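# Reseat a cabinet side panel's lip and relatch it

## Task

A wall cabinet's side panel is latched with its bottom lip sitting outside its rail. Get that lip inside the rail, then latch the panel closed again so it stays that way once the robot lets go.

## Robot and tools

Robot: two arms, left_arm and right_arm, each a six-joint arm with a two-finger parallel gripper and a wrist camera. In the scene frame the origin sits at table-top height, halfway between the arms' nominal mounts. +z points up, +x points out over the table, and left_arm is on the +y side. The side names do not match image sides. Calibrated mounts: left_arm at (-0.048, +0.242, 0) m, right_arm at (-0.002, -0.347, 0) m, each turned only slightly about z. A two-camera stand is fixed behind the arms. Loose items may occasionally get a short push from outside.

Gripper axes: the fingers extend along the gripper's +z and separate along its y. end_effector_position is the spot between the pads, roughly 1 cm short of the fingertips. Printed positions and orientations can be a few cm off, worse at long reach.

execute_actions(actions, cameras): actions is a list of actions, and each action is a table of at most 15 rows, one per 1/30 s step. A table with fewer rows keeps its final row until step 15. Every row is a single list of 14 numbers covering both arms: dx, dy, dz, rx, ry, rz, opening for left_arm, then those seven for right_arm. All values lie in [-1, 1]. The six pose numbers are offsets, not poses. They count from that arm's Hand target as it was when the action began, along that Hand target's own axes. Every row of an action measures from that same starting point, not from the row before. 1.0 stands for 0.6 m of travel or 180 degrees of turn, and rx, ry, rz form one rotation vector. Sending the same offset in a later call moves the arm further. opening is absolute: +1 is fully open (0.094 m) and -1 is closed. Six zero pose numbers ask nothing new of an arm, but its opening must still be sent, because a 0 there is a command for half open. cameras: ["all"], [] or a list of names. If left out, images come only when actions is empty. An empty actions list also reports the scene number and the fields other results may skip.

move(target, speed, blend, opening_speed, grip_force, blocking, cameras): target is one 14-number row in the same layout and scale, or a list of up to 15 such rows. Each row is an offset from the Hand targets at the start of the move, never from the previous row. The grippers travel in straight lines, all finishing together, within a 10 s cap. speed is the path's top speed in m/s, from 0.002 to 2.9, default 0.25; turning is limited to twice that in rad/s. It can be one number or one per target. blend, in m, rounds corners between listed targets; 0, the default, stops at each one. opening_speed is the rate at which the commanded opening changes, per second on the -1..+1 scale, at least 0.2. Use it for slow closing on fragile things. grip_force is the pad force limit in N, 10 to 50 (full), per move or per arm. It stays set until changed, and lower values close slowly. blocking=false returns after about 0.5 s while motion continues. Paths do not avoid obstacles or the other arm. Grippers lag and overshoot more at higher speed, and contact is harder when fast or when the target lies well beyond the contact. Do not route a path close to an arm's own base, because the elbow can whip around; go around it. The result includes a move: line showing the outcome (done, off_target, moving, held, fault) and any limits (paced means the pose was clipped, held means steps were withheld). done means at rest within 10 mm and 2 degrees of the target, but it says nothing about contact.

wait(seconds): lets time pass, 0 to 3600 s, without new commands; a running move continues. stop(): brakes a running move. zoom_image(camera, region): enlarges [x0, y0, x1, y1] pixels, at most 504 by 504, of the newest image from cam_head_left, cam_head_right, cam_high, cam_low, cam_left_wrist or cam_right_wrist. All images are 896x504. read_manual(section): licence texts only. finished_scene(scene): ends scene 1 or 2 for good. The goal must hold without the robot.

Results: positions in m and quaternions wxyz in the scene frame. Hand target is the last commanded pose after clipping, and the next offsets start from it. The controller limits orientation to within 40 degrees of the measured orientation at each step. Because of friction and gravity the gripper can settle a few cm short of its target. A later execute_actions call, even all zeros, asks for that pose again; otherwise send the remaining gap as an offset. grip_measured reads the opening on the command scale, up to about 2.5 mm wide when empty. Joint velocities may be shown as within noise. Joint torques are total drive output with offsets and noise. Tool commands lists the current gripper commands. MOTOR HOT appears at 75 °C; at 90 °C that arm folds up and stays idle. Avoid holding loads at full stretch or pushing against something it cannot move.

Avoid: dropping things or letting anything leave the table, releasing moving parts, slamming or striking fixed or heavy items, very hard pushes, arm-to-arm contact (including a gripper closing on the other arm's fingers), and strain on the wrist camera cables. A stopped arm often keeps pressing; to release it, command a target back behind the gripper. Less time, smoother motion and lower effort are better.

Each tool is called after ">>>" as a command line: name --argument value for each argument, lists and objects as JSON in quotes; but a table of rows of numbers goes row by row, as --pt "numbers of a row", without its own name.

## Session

>>> execute_actions --actions '[]'

Scene clock: 0.00 s.
left_arm: end_effector_position=(+0.3623, +0.2333, +0.1234) grip_measured=+1.000 end_effector_quat_wxyz=(+0.610, -0.037, +0.791, +0.028) | right_arm: end_effector_position=(+0.4139, -0.3328, +0.1055) grip_measured=+1.000 end_effector_quat_wxyz=(+0.604, +0.000, +0.797, -0.033)
Joint positions: left_arm=[-0.088 1.532 0.408 0.863 -0.195 -0.053 0.094] | right_arm=[0.044 1.627 0.41 0.942 0.142 -0.016 0.094]
Joint velocities: within noise
Joint torques (N m): no reading
Motor temperatures (°C): left_arm=[34 32 41 34 32 33 32] | right_arm=[30 32 38 37 33 30 30]
Heat: left arm: 41 °C; right arm: 38 °C.
Hand target: left_arm +0.3640, +0.2333, +0.1288; +0.615, -0.039, +0.787, +0.028 | right_arm +0.4151, -0.3328, +0.1084; +0.606, +0.000, +0.795, -0.033
Tool commands: left_gripper/opening=+1.0 right_gripper/opening=+1.0

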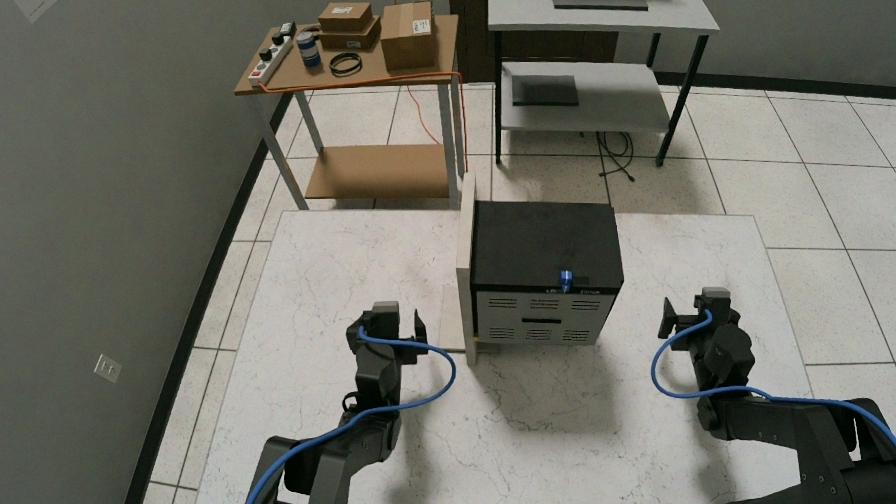

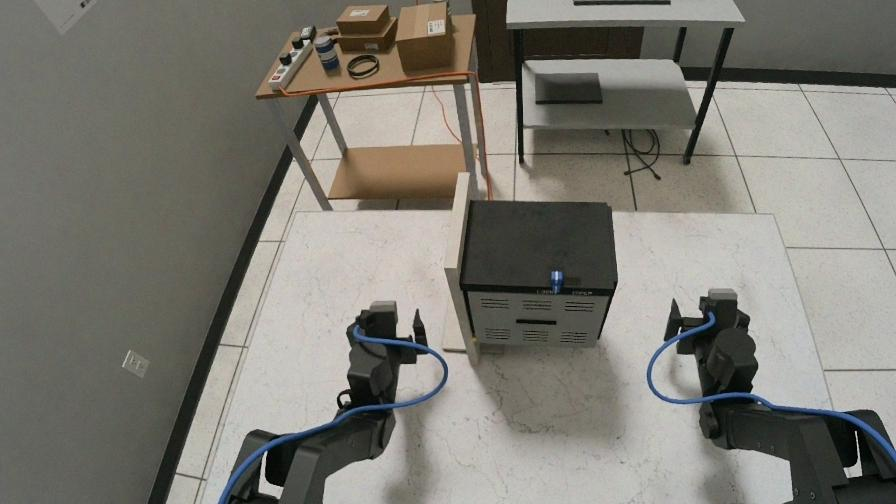

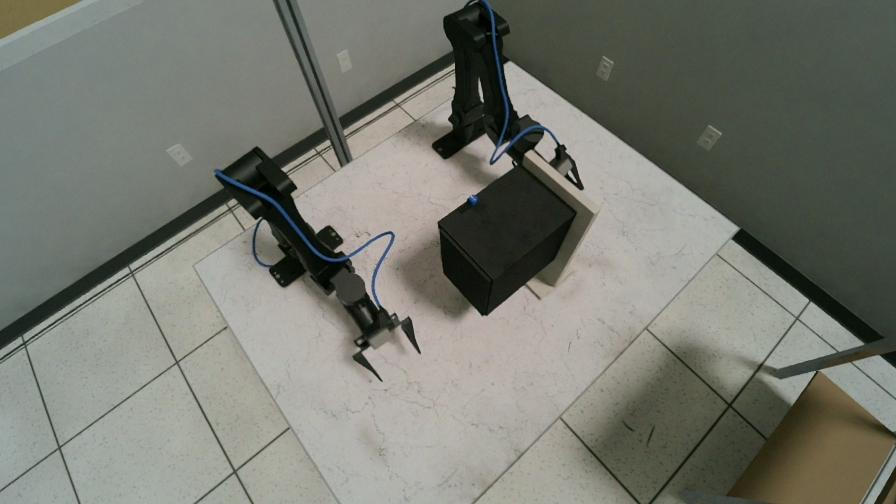

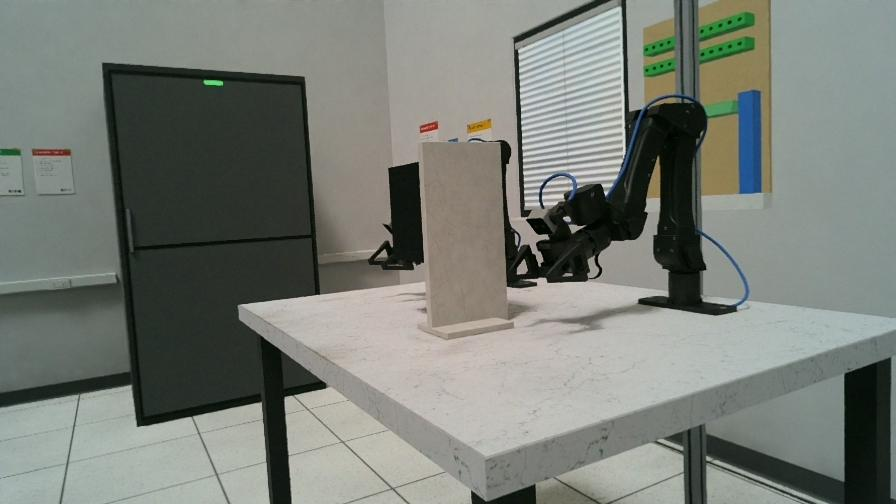

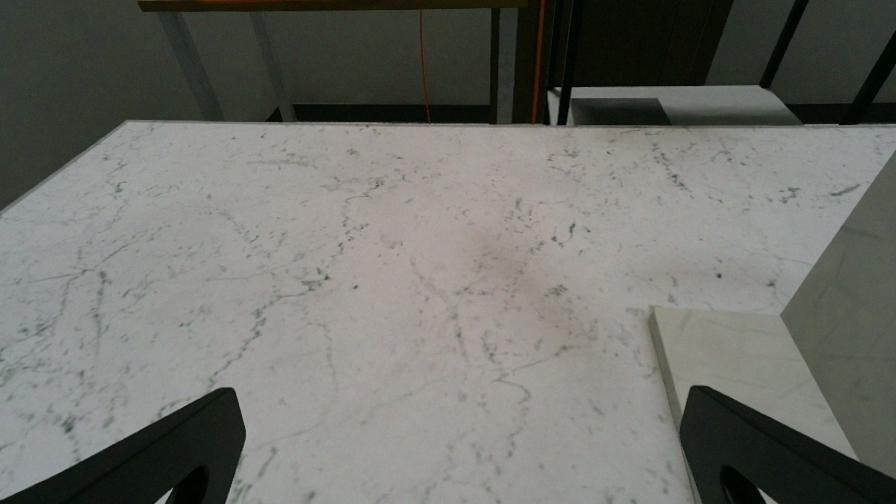

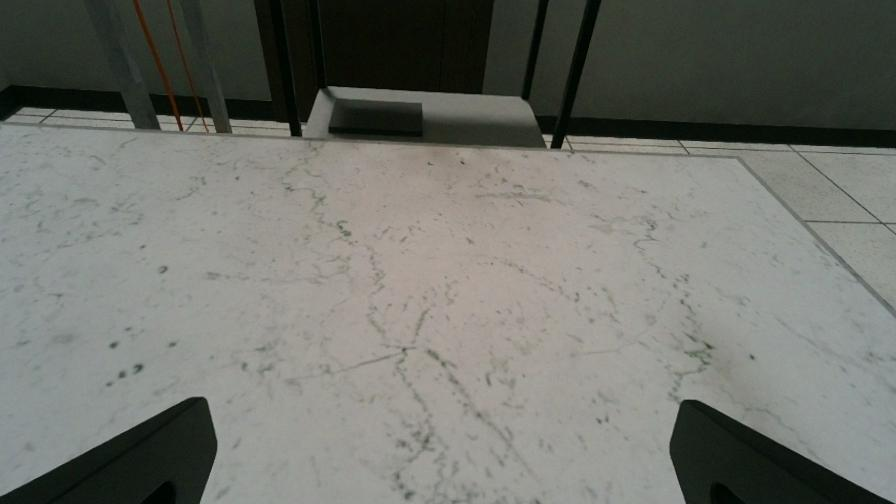

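>>> move --pt "-0.053 0.024 -0.277 0 0 0 1 -0.426 0.2475 -0.466 -0.146 0.076 -0.043 0" --pt "-0.136 -0.399 -0.336 -0.033 -0.086 0.474 0.3 -0.3935 0.4 -0.3935 -0.146 0.076 -0.043 -0.3" --speed 0.3 --grip_force '[40, 25]' --cameras '["cam_left_wrist","cam_right_wrist","cam_head_left"]'

Scene clock: 32.97 s.
left_arm: end_effector_position=(+0.2117, -0.0198, +0.2585) grip_measured=+0.302 end_effector_quat_wxyz=(+0.519, +0.480, +0.520, +0.479) | right_arm: end_effector_position=(+0.2584, -0.0725, +0.3887) grip_measured=-0.298 end_effector_quat_wxyz=(+0.487, -0.190, +0.845, +0.114)
Joint positions: left_arm=[-1.26 1.422 0.685 0.731 -1.28 1.484 0.061] | right_arm=[0.991 1.386 1.738 -0.958 0.502 0.33 0.033]
Joint torques (N m): left_arm=[-0.17 -3.93 6.49 1.54 -0.05 0.02] | right_arm=[0.47 -4.11 5.79 2.26 0.34 0.06]
Motor temperatures (°C): left_arm=[34 33 43 39 32 33 32] | right_arm=[30 34 40 44 33 30 30]
Heat: left arm: 43 °C; right arm: 44 °C.
Hand target: left_arm +0.2114, -0.0211, +0.2576; +0.523, +0.478, +0.521, +0.477 | right_arm +0.2601, -0.0713, +0.3853; +0.488, -0.186, +0.846, +0.107
Off the commanded pose: left_arm 0.002 m, 1 deg | right_arm 0.004 m, 1 deg.
grip_force (N): 40, 25
move: done
Images, in order (width x height): cam_head_left 896x504, cam_left_wrist 896x504, cam_right_wrist 896x504.

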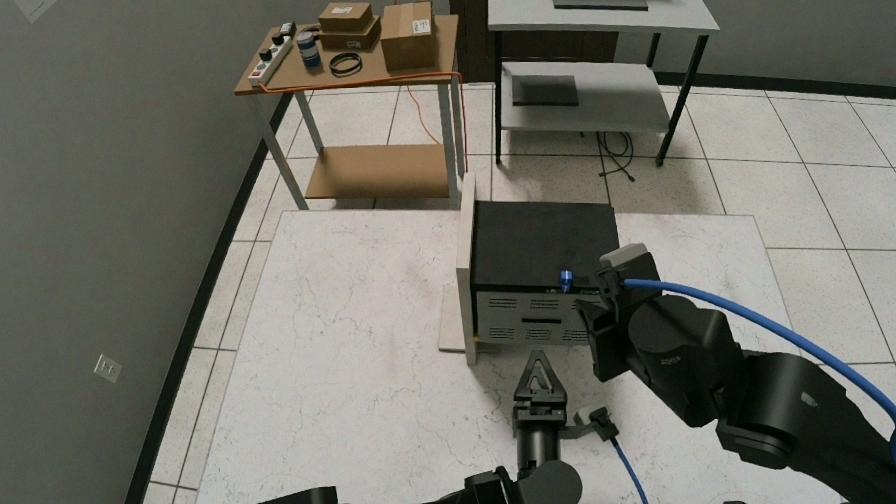

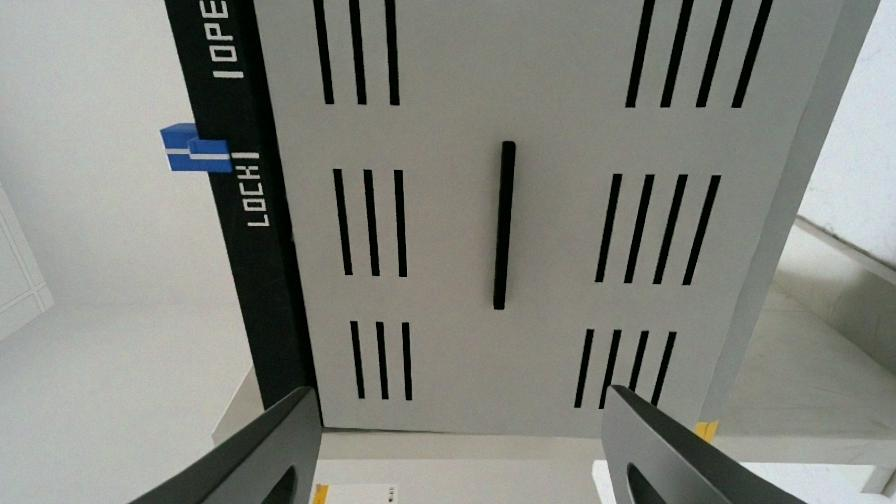

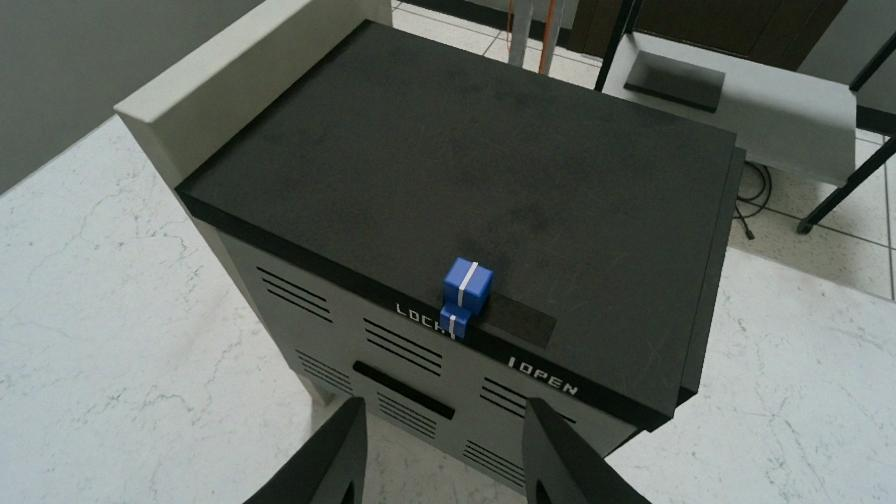

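>>> move --target '[-0.012,-0.016,0.108,0,0,0,0.3,0.016,-0.009,0.093,0,0,0,-0.3]' --speed 0.12 --cameras '["cam_left_wrist","cam_right_wrist"]'

Scene clock: 51.17 s.
left_arm: end_effector_position=(+0.2717, -0.0225, +0.2362) grip_measured=+0.302 end_effector_quat_wxyz=(+0.505, +0.492, +0.517, +0.485) | right_arm: end_effector_position=(+0.3002, -0.0592, +0.3546) grip_measured=-0.298 end_effector_quat_wxyz=(+0.492, -0.183, +0.844, +0.109)
Joint positions: left_arm=[-1.07 1.567 0.739 0.785 -1.093 1.487 0.061] | right_arm=[0.894 1.433 1.607 -0.75 0.441 0.274 0.033]
Joint torques (N m): left_arm=[0.35 -4.89 9.55 1.69 0.07 0] | right_arm=[-0.44 -5.31 6.09 2.32 0.06 -0.07]
Heat: left arm: 44 °C; right arm: 46 °C.
Hand target: left_arm +0.2761, -0.0293, +0.2488; +0.523, +0.478, +0.520, +0.477 | right_arm +0.3020, -0.0579, +0.3490; +0.488, -0.186, +0.846, +0.107
Off the commanded pose: left_arm 0.015 m, 3 deg | right_arm 0.006 m, 1 deg.
grip_force (N): 40, 25
move: off_target (left_arm)

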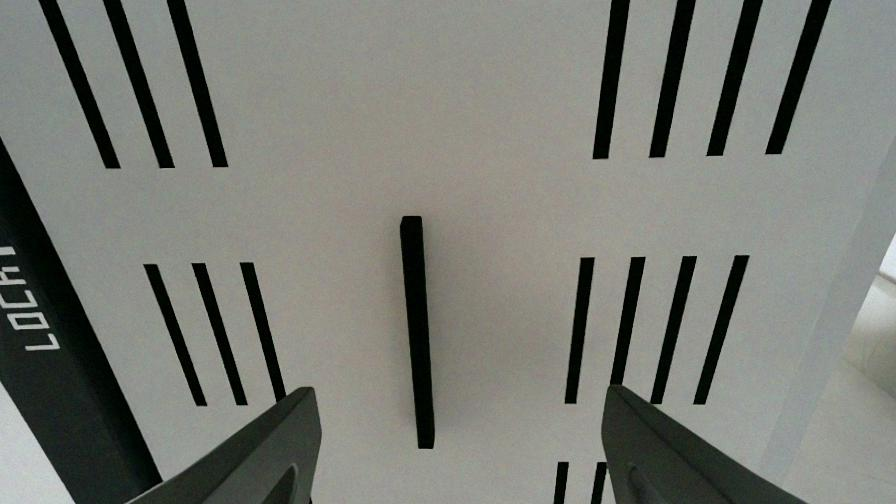

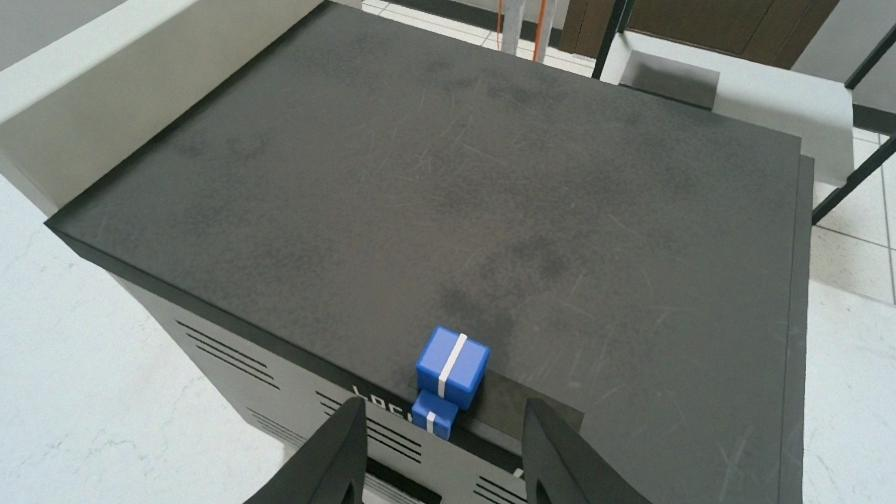

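>>> move --pt "-0.006 0.018 0.022 0 0 -0.004 0.3 0.022 0 0.033 0 0 0 -0.3" --pt "-0.006 0.018 0.022 0 0 -0.004 -1 0.022 0 0.033 0 0 0 -0.65" --speed 0.1 --opening_speed 1 --cameras '["cam_left_wrist","cam_right_wrist"]'

Scene clock: 60.70 s.
left_arm: end_effector_position=(+0.2835, -0.0275, +0.2457) grip_measured=-0.914 end_effector_quat_wxyz=(+0.508, +0.492, +0.517, +0.482) | right_arm: end_effector_position=(+0.3115, -0.0542, +0.3423) grip_measured=-0.645 end_effector_quat_wxyz=(+0.503, -0.177, +0.838, +0.114)
Joint positions: left_arm=[-1.042 1.579 0.794 0.745 -1.059 1.485 0.004] | right_arm=[0.876 1.433 1.527 -0.636 0.432 0.262 0.017]
Joint torques (N m): left_arm=[0.81 -5.46 9.98 1.59 0.02 -0.09] | right_arm=[-0.43 -5.2 5.64 2.16 -0.02 -0.05]
Heat: left arm: 44 °C; right arm: 47 °C.
Hand target: left_arm +0.2893, -0.0320, +0.2599; +0.526, +0.474, +0.523, +0.474 | right_arm +0.3115, -0.0534, +0.3278; +0.489, -0.186, +0.846, +0.108
Off the commanded pose: left_arm 0.016 m, 3 deg | right_arm 0.015 m, 2 deg.
grip_force (N): 40, 25
move: off_target (left_arm, right_arm); target 2's new opening was sent with right_arm's hand 0.014 m and 2 deg from that target

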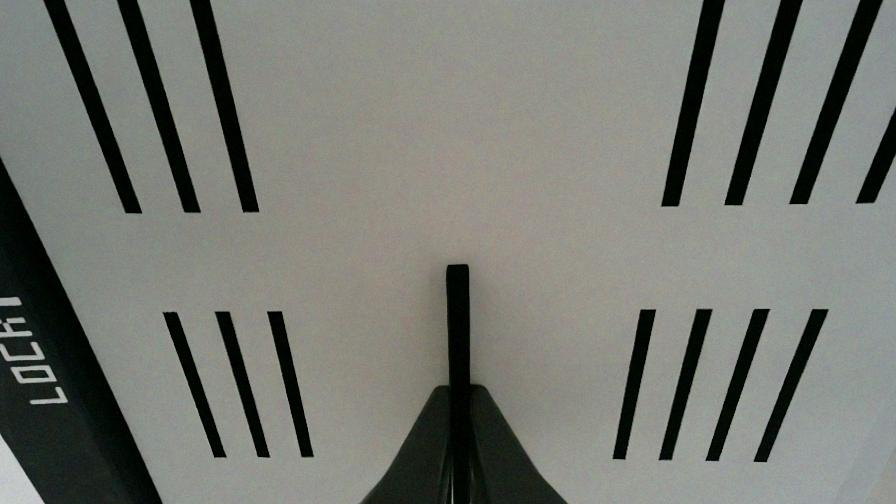

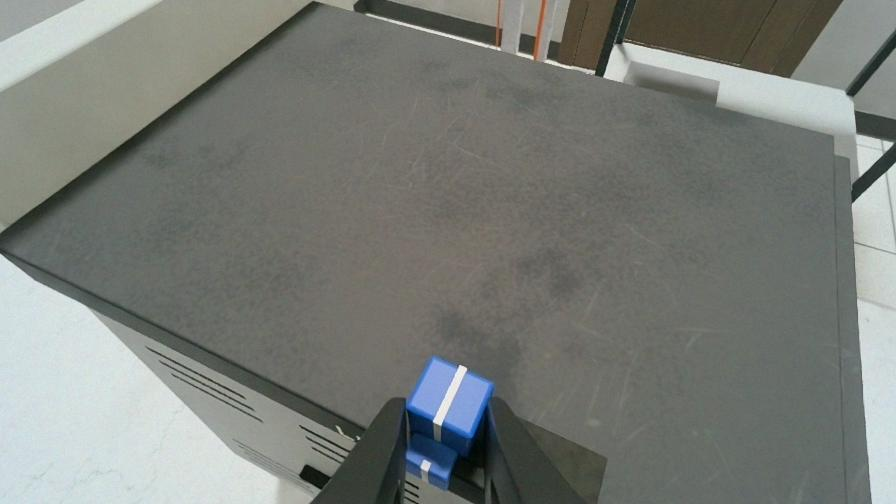

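>>> move --pt "0 0 0 0 0 0 -1 -0.012 0 -0.007 0 0 0 -0.65" --pt "0 0 0 0 0 0 -1 0.012 -0.112 -0.053 0 0 0 -0.65" --pt "0 0 0 0 0 0 -1 -0.006 -0.048 -0.032 0 0 0 -0.65" --pt "0 0 0 0 0 0 -1 -0.006 -0.048 -0.032 0 0 0 -0.2" --pt "0 0 0 0 0 0 -1 -0.02 -0.09 -0.26 0 0 0 -0.2" --speed '[0.08,0.08,0.1,0.1,0.2]' --cameras '["cam_head_left","cam_right_wrist"]'

Scene clock: 72.17 s.
left_arm: end_effector_position=(+0.2836, -0.0276, +0.2433) grip_measured=-0.915 end_effector_quat_wxyz=(+0.504, +0.496, +0.516, +0.483) | right_arm: end_effector_position=(+0.2170, -0.1539, +0.4117) grip_measured=-0.202 end_effector_quat_wxyz=(+0.485, -0.192, +0.846, +0.111)
Joint positions: left_arm=[-1.042 1.58 0.794 0.734 -1.059 1.484 0.004] | right_arm=[0.953 1.164 1.729 -1.168 0.471 0.306 0.037]
Joint torques (N m): left_arm=[0.83 -5.61 9.95 1.7 0.02 -0.08] | right_arm=[0.47 -1.26 7.46 2.05 0.34 0.05]
Heat: left arm: 44 °C; right arm: 47 °C.
Hand target: left_arm +0.2893, -0.0320, +0.2599; +0.526, +0.474, +0.523, +0.474 | right_arm +0.2170, -0.1566, +0.4162; +0.488, -0.186, +0.846, +0.108
Off the commanded pose: left_arm 0.018 m, 4 deg | right_arm 0.005 m, 1 deg.
grip_force (N): 40, 25
move: done

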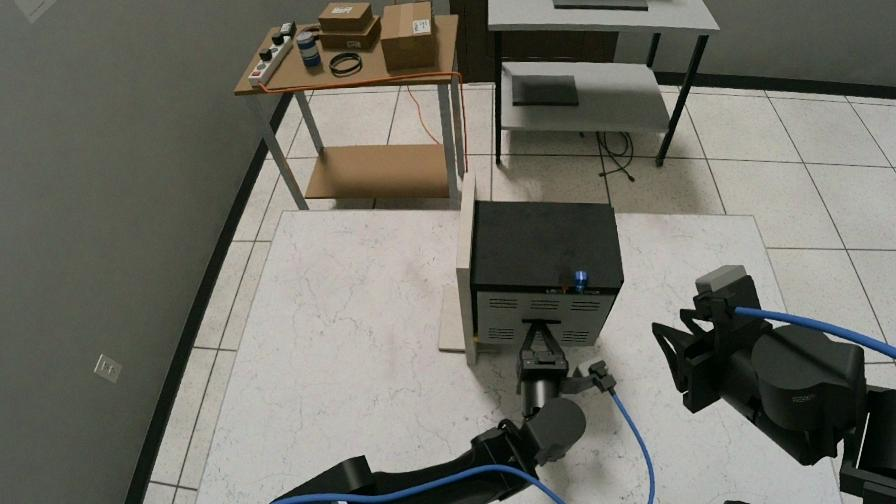

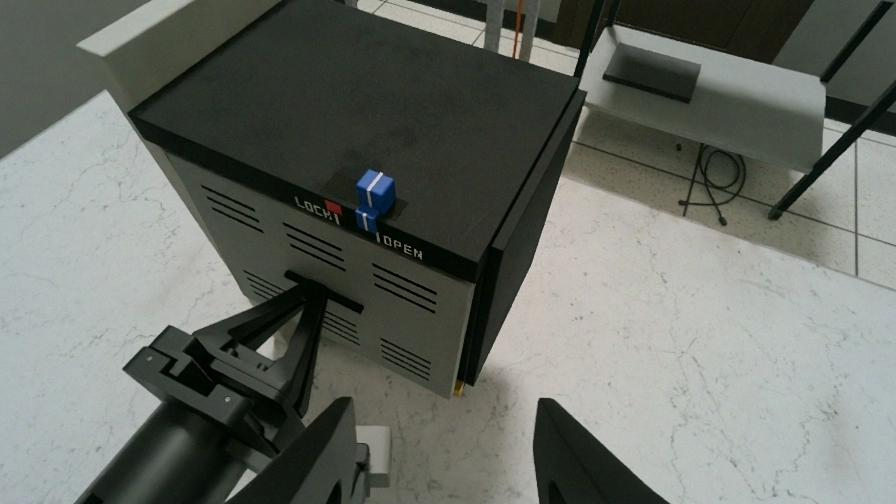

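>>> move --target '[0,0.01,-0.05,0,0,0,-1,0,0,0,0,0,0,-0.2]' --speed 0.08 --cameras '["cam_right_wrist"]'

Scene clock: 76.70 s.
left_arm: end_effector_position=(+0.2627, -0.0352, +0.2406) grip_measured=-0.915 end_effector_quat_wxyz=(+0.491, +0.509, +0.512, +0.488) | right_arm: end_effector_position=(+0.2170, -0.1540, +0.4117) grip_measured=-0.202 end_effector_quat_wxyz=(+0.485, -0.192, +0.846, +0.111)
Joint positions: left_arm=[-1.114 1.564 0.794 0.671 -1.132 1.477 0.004] | right_arm=[0.953 1.164 1.729 -1.168 0.472 0.306 0.037]
Joint torques (N m): left_arm=[-0.29 -9.24 6.82 1.99 -0.12 -0.06] | right_arm=[0.46 -1.31 7.47 2.05 0.32 0.05]
Heat: left arm: 44 °C; right arm: 47 °C.
Hand target: left_arm +0.2593, -0.0312, +0.2658; +0.526, +0.474, +0.524, +0.474 | right_arm +0.2170, -0.1567, +0.4162; +0.489, -0.186, +0.846, +0.108
Off the commanded pose: left_arm 0.026 m, 6 deg | right_arm 0.005 m, 1 deg.
grip_force (N): 40, 25
move: off_target (left_arm)

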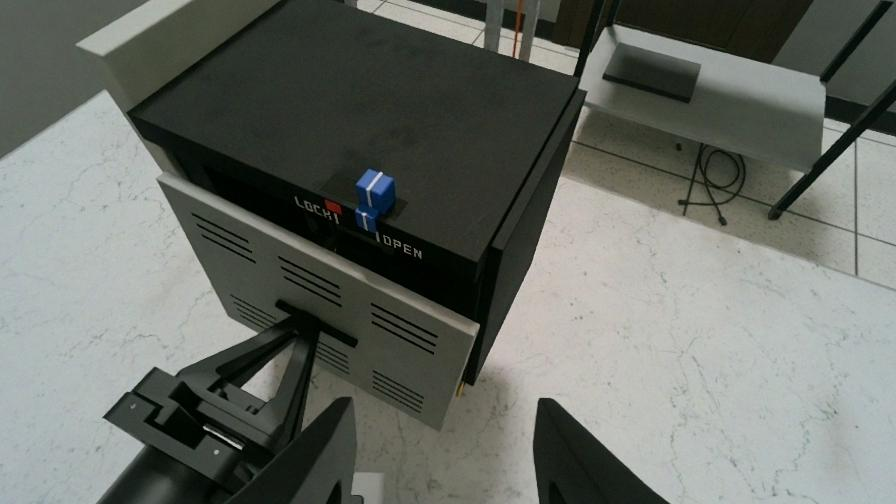

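>>> move --pt "-0.004 0.058 -0.05 -0.121 0.002 -0.023 -1 0.05 0 0 0 0 0 -0.2" --pt "-0.003 0.045 -0.028 -0.121 0.002 -0.023 -1 0.08 0 0 0 0 0 -0.2" --pt "-0.004 0.040 0.015 -0.121 0.002 -0.023 -1 0.1 -0.06 0 0 0 0 -0.2" --speed 0.1 --cameras '["cam_right_wrist","cam_head_left"]'

>>> zoom_image --camera "cam_head_left" --region '[430, 230, 650, 390]'

Scene clock: 98.00 s.
left_arm: end_effector_position=(+0.2678, -0.0280, +0.2576) grip_measured=-0.915 end_effector_quat_wxyz=(+0.549, +0.442, +0.457, +0.542) | right_arm: end_effector_position=(+0.2053, -0.2017, +0.3666) grip_measured=-0.202 end_effector_quat_wxyz=(+0.489, -0.184, +0.846, +0.106)
Joint positions: left_arm=[-1.082 1.749 0.695 1.466 -1.076 1.915 0.004] | right_arm=[0.829 0.903 1.395 -1.06 0.387 0.236 0.037]
Joint torques (N m): left_arm=[0.46 -6.6 9.03 2.31 0.49 -0.16] | right_arm=[-0.55 -0.44 4.88 2.34 0.05 -0.07]
Heat: left arm: 43 °C; right arm: 47 °C.
Hand target: left_arm +0.2683, -0.0313, +0.2900; +0.621, +0.346, +0.443, +0.547 | right_arm +0.2049, -0.2020, +0.3642; +0.489, -0.186, +0.846, +0.107
Off the commanded pose: left_arm 0.032 m, 14 deg | right_arm 0.002 m, 0 deg.
joint sent to its limit (left arm) — joint 4 (wrist pitch), upper limit. The joint targets are off in orientation, not in position.
grip_force (N): 40, 25
move: off_target (left_arm)
Images, in order (width x height): cam_head_left 896x504, cam_right_wrist 896x504.

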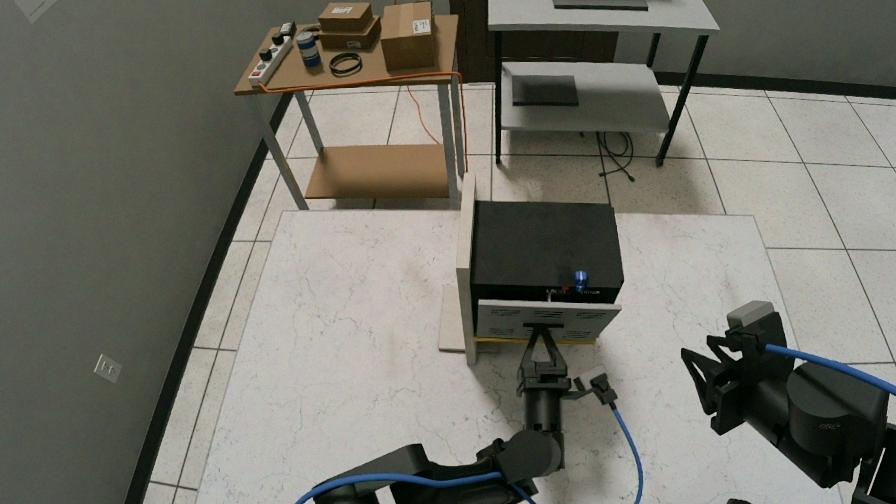

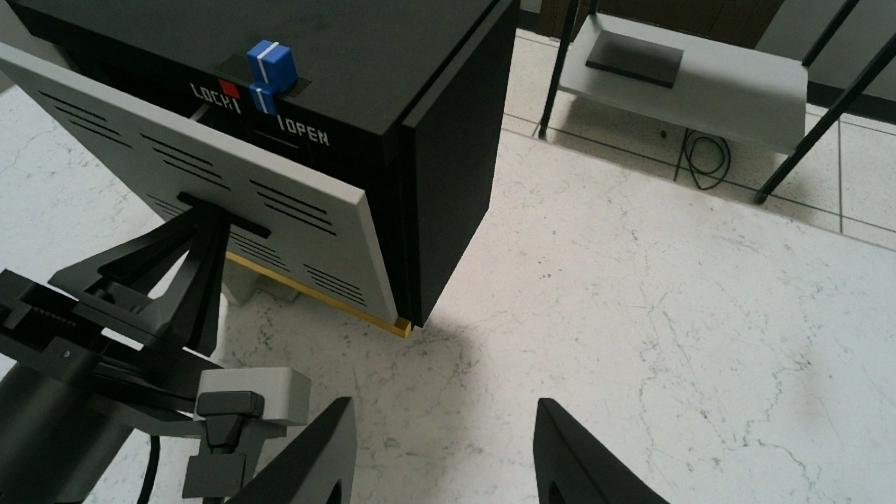

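Scaled by 2.291.

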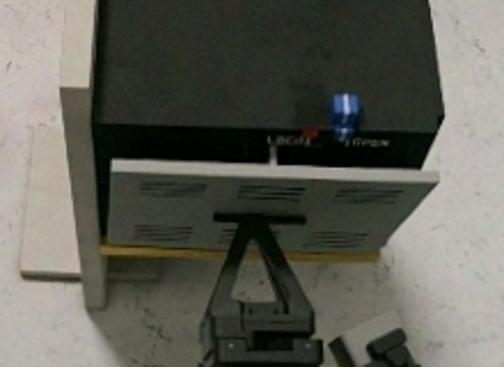

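>>> move --pt "0 -0.004 0.009 0 0 0 -1 0 0 0 0 0 0 -0.2" --pt "0.005 -0.032 0.001 0 0 0 -1 0 0 0 0 0 0 -0.2" --speed 0.06 --cameras '["cam_right_wrist","cam_head_left"]'

>>> zoom_image --camera "cam_right_wrist" --region '[200, 150, 450, 370]'

Scene clock: 105.87 s.
left_arm: end_effector_position=(+0.2749, -0.0288, +0.2456) grip_measured=-0.915 end_effector_quat_wxyz=(+0.552, +0.441, +0.464, +0.534) | right_arm: end_effector_position=(+0.2053, -0.2015, +0.3668) grip_measured=-0.202 end_effector_quat_wxyz=(+0.489, -0.185, +0.846, +0.107)
Joint positions: left_arm=[-1.063 1.786 0.695 1.469 -1.06 1.864 0.004] | right_arm=[0.829 0.903 1.395 -1.059 0.386 0.235 0.037]
Joint torques (N m): left_arm=[0.58 -6.26 8.29 2.32 0.41 -0.1] | right_arm=[-0.54 -0.46 4.82 2.31 0.05 -0.07]
Heat: left arm: 44 °C; right arm: 48 °C.
Hand target: left_arm +0.2760, -0.0313, +0.2722; +0.621, +0.346, +0.443, +0.547 | right_arm +0.2049, -0.2020, +0.3643; +0.489, -0.186, +0.846, +0.107
Off the commanded pose: left_arm 0.027 m, 14 deg | right_arm 0.003 m, 0 deg.
joint sent to its limit (left arm) — joint 4 (wrist pitch), upper limit. The joint targets are off in orientation, not in position.
grip_force (N): 40, 25
move: off_target (left_arm)
Images, in order (width x height): cam_head_left 896x504, cam_right_wrist 896x504.

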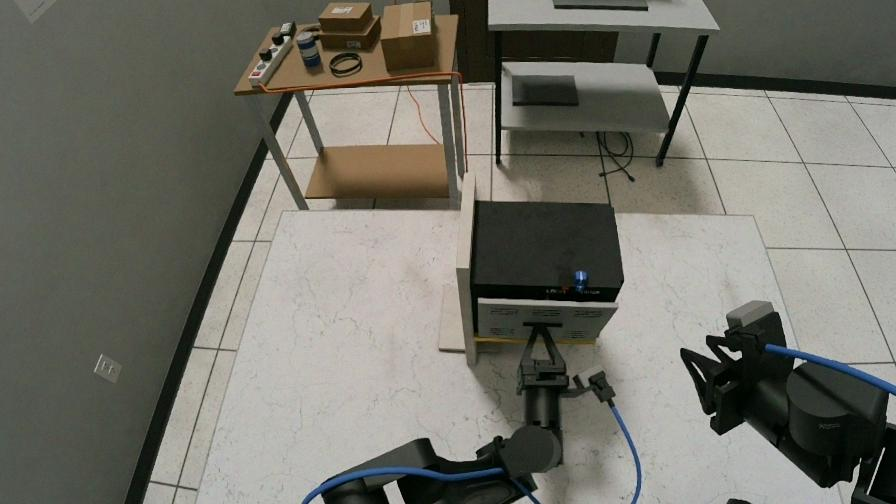

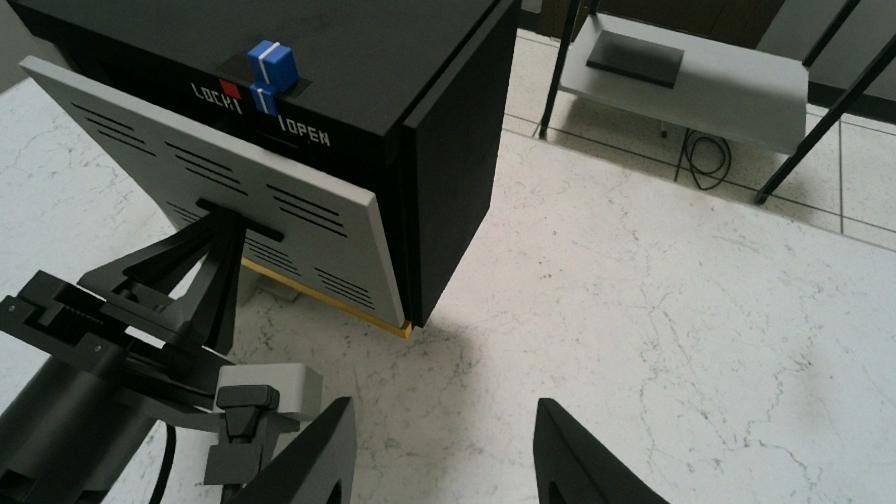

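Scaled by 2.016.

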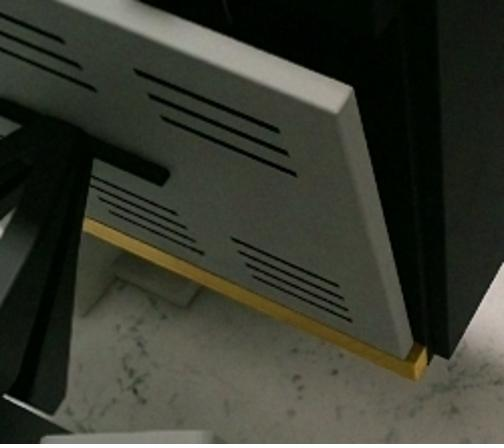

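>>> move --pt "0.000 -0.002 0.02 0.085 0 0 -1 -0.109 0.05 0.05 0 0 0 -0.3" --pt "0.000 -0.010 0.036 0.122 0 0 -1 -0.109 0.112 0.129 0 0 0 -0.3" --pt "0.000 -0.025 0.04 0.122 0 0 -1 -0.107 0.112 0.205 0 0 0 -0.3" --speed 0.08 --cameras '["cam_head_left","cam_right_wrist"]'

>>> zoom_image --camera "cam_head_left" --region '[430, 230, 650, 390]'

Scene clock: 115.60 s.
left_arm: end_effector_position=(+0.2882, -0.0284, +0.2473) grip_measured=-0.915 end_effector_quat_wxyz=(+0.510, +0.487, +0.528, +0.473) | right_arm: end_effector_position=(+0.3006, -0.0842, +0.3639) grip_measured=-0.298 end_effector_quat_wxyz=(+0.492, -0.183, +0.844, +0.109)
Joint positions: left_arm=[-1.031 1.582 0.822 0.695 -1.053 1.437 0.004] | right_arm=[0.836 1.375 1.597 -0.783 0.392 0.239 0.033]
Joint torques (N m): left_arm=[3.59 -5.42 11.02 1.77 0.4 -0.31] | right_arm=[-0.44 -4.59 5.96 2.35 0.03 -0.07]
Motor temperatures (°C): left_arm=[33 35 45 43 32 33 33] | right_arm=[30 33 40 49 33 30 30]
Heat: left arm: 45 °C; right arm: 49 °C.
Hand target: left_arm +0.3039, -0.0325, +0.2673; +0.544, +0.458, +0.539, +0.452 | right_arm +0.3024, -0.0827, +0.3583; +0.488, -0.186, +0.846, +0.108
Off the commanded pose: left_arm 0.026 m, 6 deg | right_arm 0.006 m, 1 deg.
grip_force (N): 40, 25
move: off_target (left_arm)

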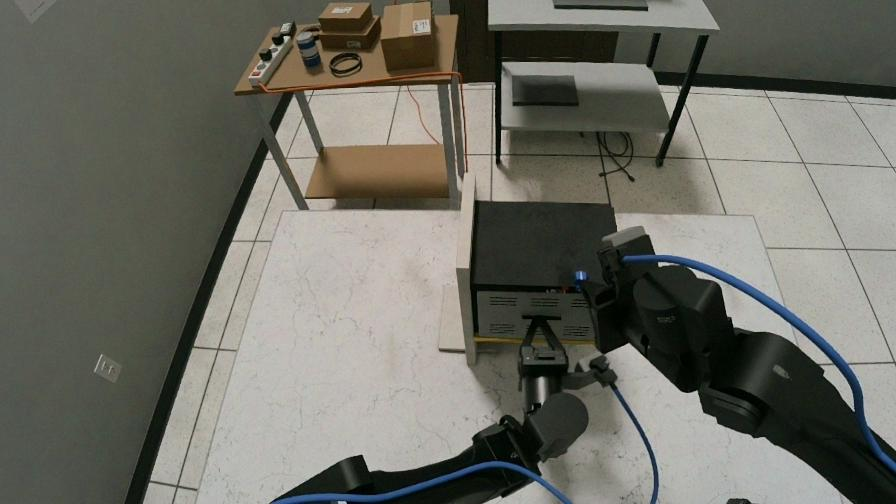

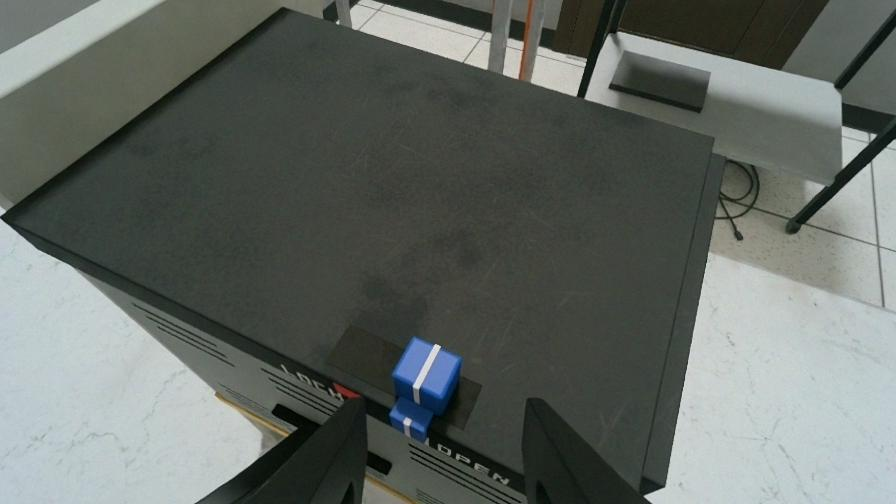

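Scaled by 2.291.

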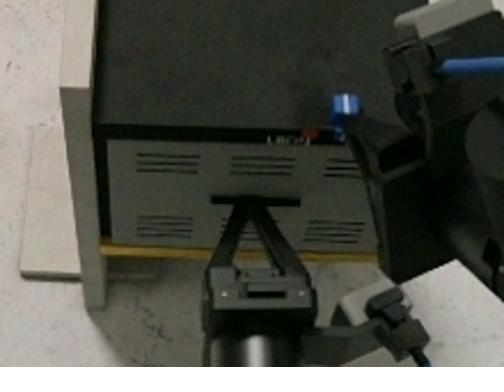

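>>> move --pt "0 0 0 0 0 0 -1 0.015 0.008 0.020 0 0 0 -0.3" --pt "0 0 0 0 0 0 -1 0.015 0.008 0.020 0 0 0 -0.65" --pt "0 0 0 0 0 0 -1 -0.007 0.105 0.058 0 0 0 -0.65" --pt "0 0 0 0 0 0 -1 0.002 0.061 0.041 0 0 0 -0.65" --pt "0 0 0 0 0 0 -1 0.002 0.061 0.041 0 0 0 -0.2" --pt "0 0 0 0 0 0 -1 -0.02 0.02 -0.16 0 0 0 -0.2" --speed '[0.08,0.08,0.08,0.1,0.1,0.2]' --cameras '["cam_head_left","cam_right_wrist"]'

>>> zoom_image --camera "cam_right_wrist" --region '[200, 100, 600, 450]'

Scene clock: 129.03 s.
left_arm: end_effector_position=(+0.2882, -0.0284, +0.2473) grip_measured=-0.915 end_effector_quat_wxyz=(+0.510, +0.487, +0.528, +0.473) | right_arm: end_effector_position=(+0.2272, -0.1020, +0.4126) grip_measured=-0.202 end_effector_quat_wxyz=(+0.485, -0.192, +0.846, +0.112)
Joint positions: left_arm=[-1.031 1.582 0.822 0.695 -1.053 1.437 0.004] | right_arm=[1.05 1.327 1.83 -1.137 0.549 0.371 0.037]
Joint torques (N m): left_arm=[3.58 -5.39 11 1.77 0.39 -0.31] | right_arm=[0.42 -3 7.65 1.97 0.35 0.04]
Heat: left arm: 45 °C; right arm: 49 °C.
Hand target: left_arm +0.3039, -0.0325, +0.2673; +0.544, +0.458, +0.539, +0.452 | right_arm +0.2274, -0.1043, +0.4167; +0.488, -0.186, +0.846, +0.108
Off the commanded pose: left_arm 0.026 m, 6 deg | right_arm 0.005 m, 1 deg.
grip_force (N): 40, 25
move: done; target 5's new opening was sent with right_arm's hand 0.012 m and 4 deg from that target

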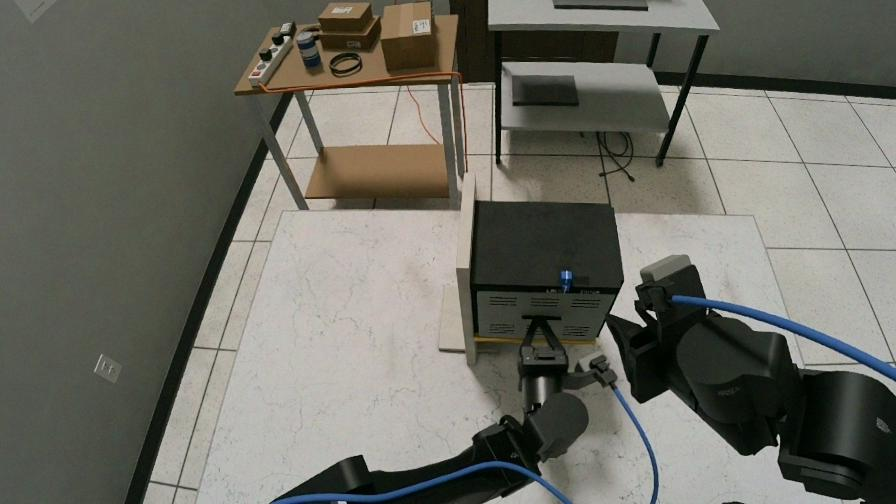

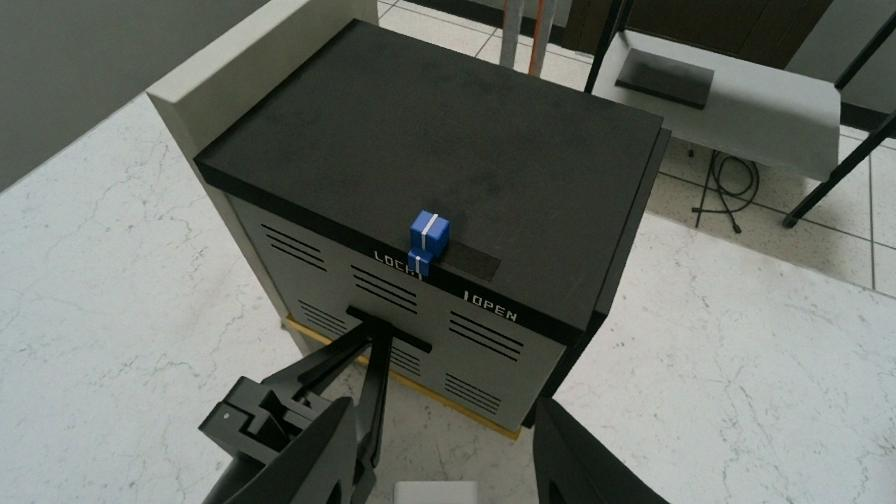

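Scaled by 1.260.

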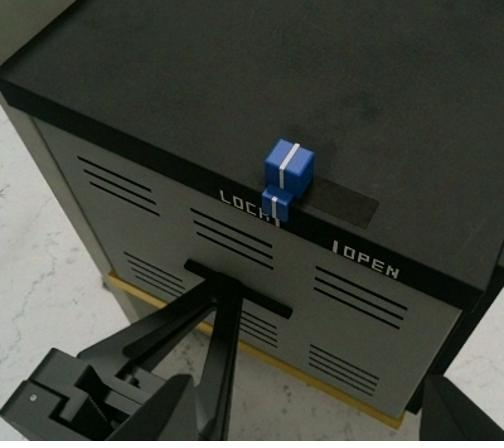

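>>> move --pt "0 0 -0.022 0 0 0 -1 0 0 0 0 0 0 -0.2" --pt "0 0 -0.022 0 0 0 -0.2 0 0 0 0 0 0 -0.2" --pt "0 0 -0.15 0 0 0 -0.2 0 0 0 0 0 0 -0.2" --speed 0.12 --opening_speed 1 --cameras '["cam_right_wrist"]'

Scene clock: 134.50 s.
left_arm: end_effector_position=(+0.2168, -0.0380, +0.2640) grip_measured=-0.202 end_effector_quat_wxyz=(+0.536, +0.469, +0.532, +0.458) | right_arm: end_effector_position=(+0.2272, -0.1021, +0.4124) grip_measured=-0.202 end_effector_quat_wxyz=(+0.484, -0.192, +0.846, +0.111)
Joint positions: left_arm=[-1.258 1.475 0.761 0.695 -1.264 1.412 0.037] | right_arm=[1.05 1.327 1.83 -1.139 0.55 0.371 0.037]
Joint torques (N m): left_arm=[-0.35 -7.01 5.26 1.45 -0.11 -0.13] | right_arm=[0.43 -2.95 7.71 1.98 0.34 0.06]
Heat: left arm: 45 °C; right arm: 49 °C.
Hand target: left_arm +0.2139, -0.0316, +0.2672; +0.544, +0.458, +0.539, +0.452 | right_arm +0.2274, -0.1043, +0.4168; +0.489, -0.186, +0.846, +0.108
Off the commanded pose: left_arm 0.008 m, 2 deg | right_arm 0.005 m, 1 deg.
grip_force (N): 40, 25
move: done; target 2's new opening was sent with left_arm's hand 0.021 m and 6 deg from that target

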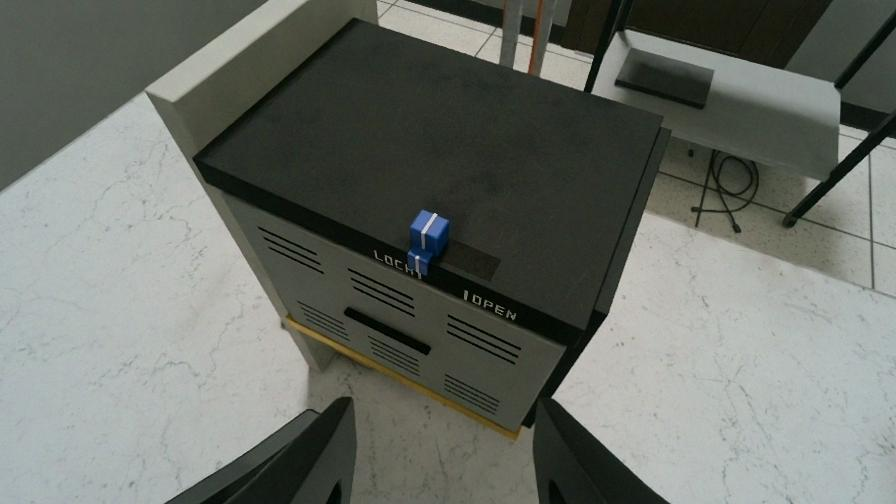

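>>> finished_scene --scene 2

The scene is finished: the task was done.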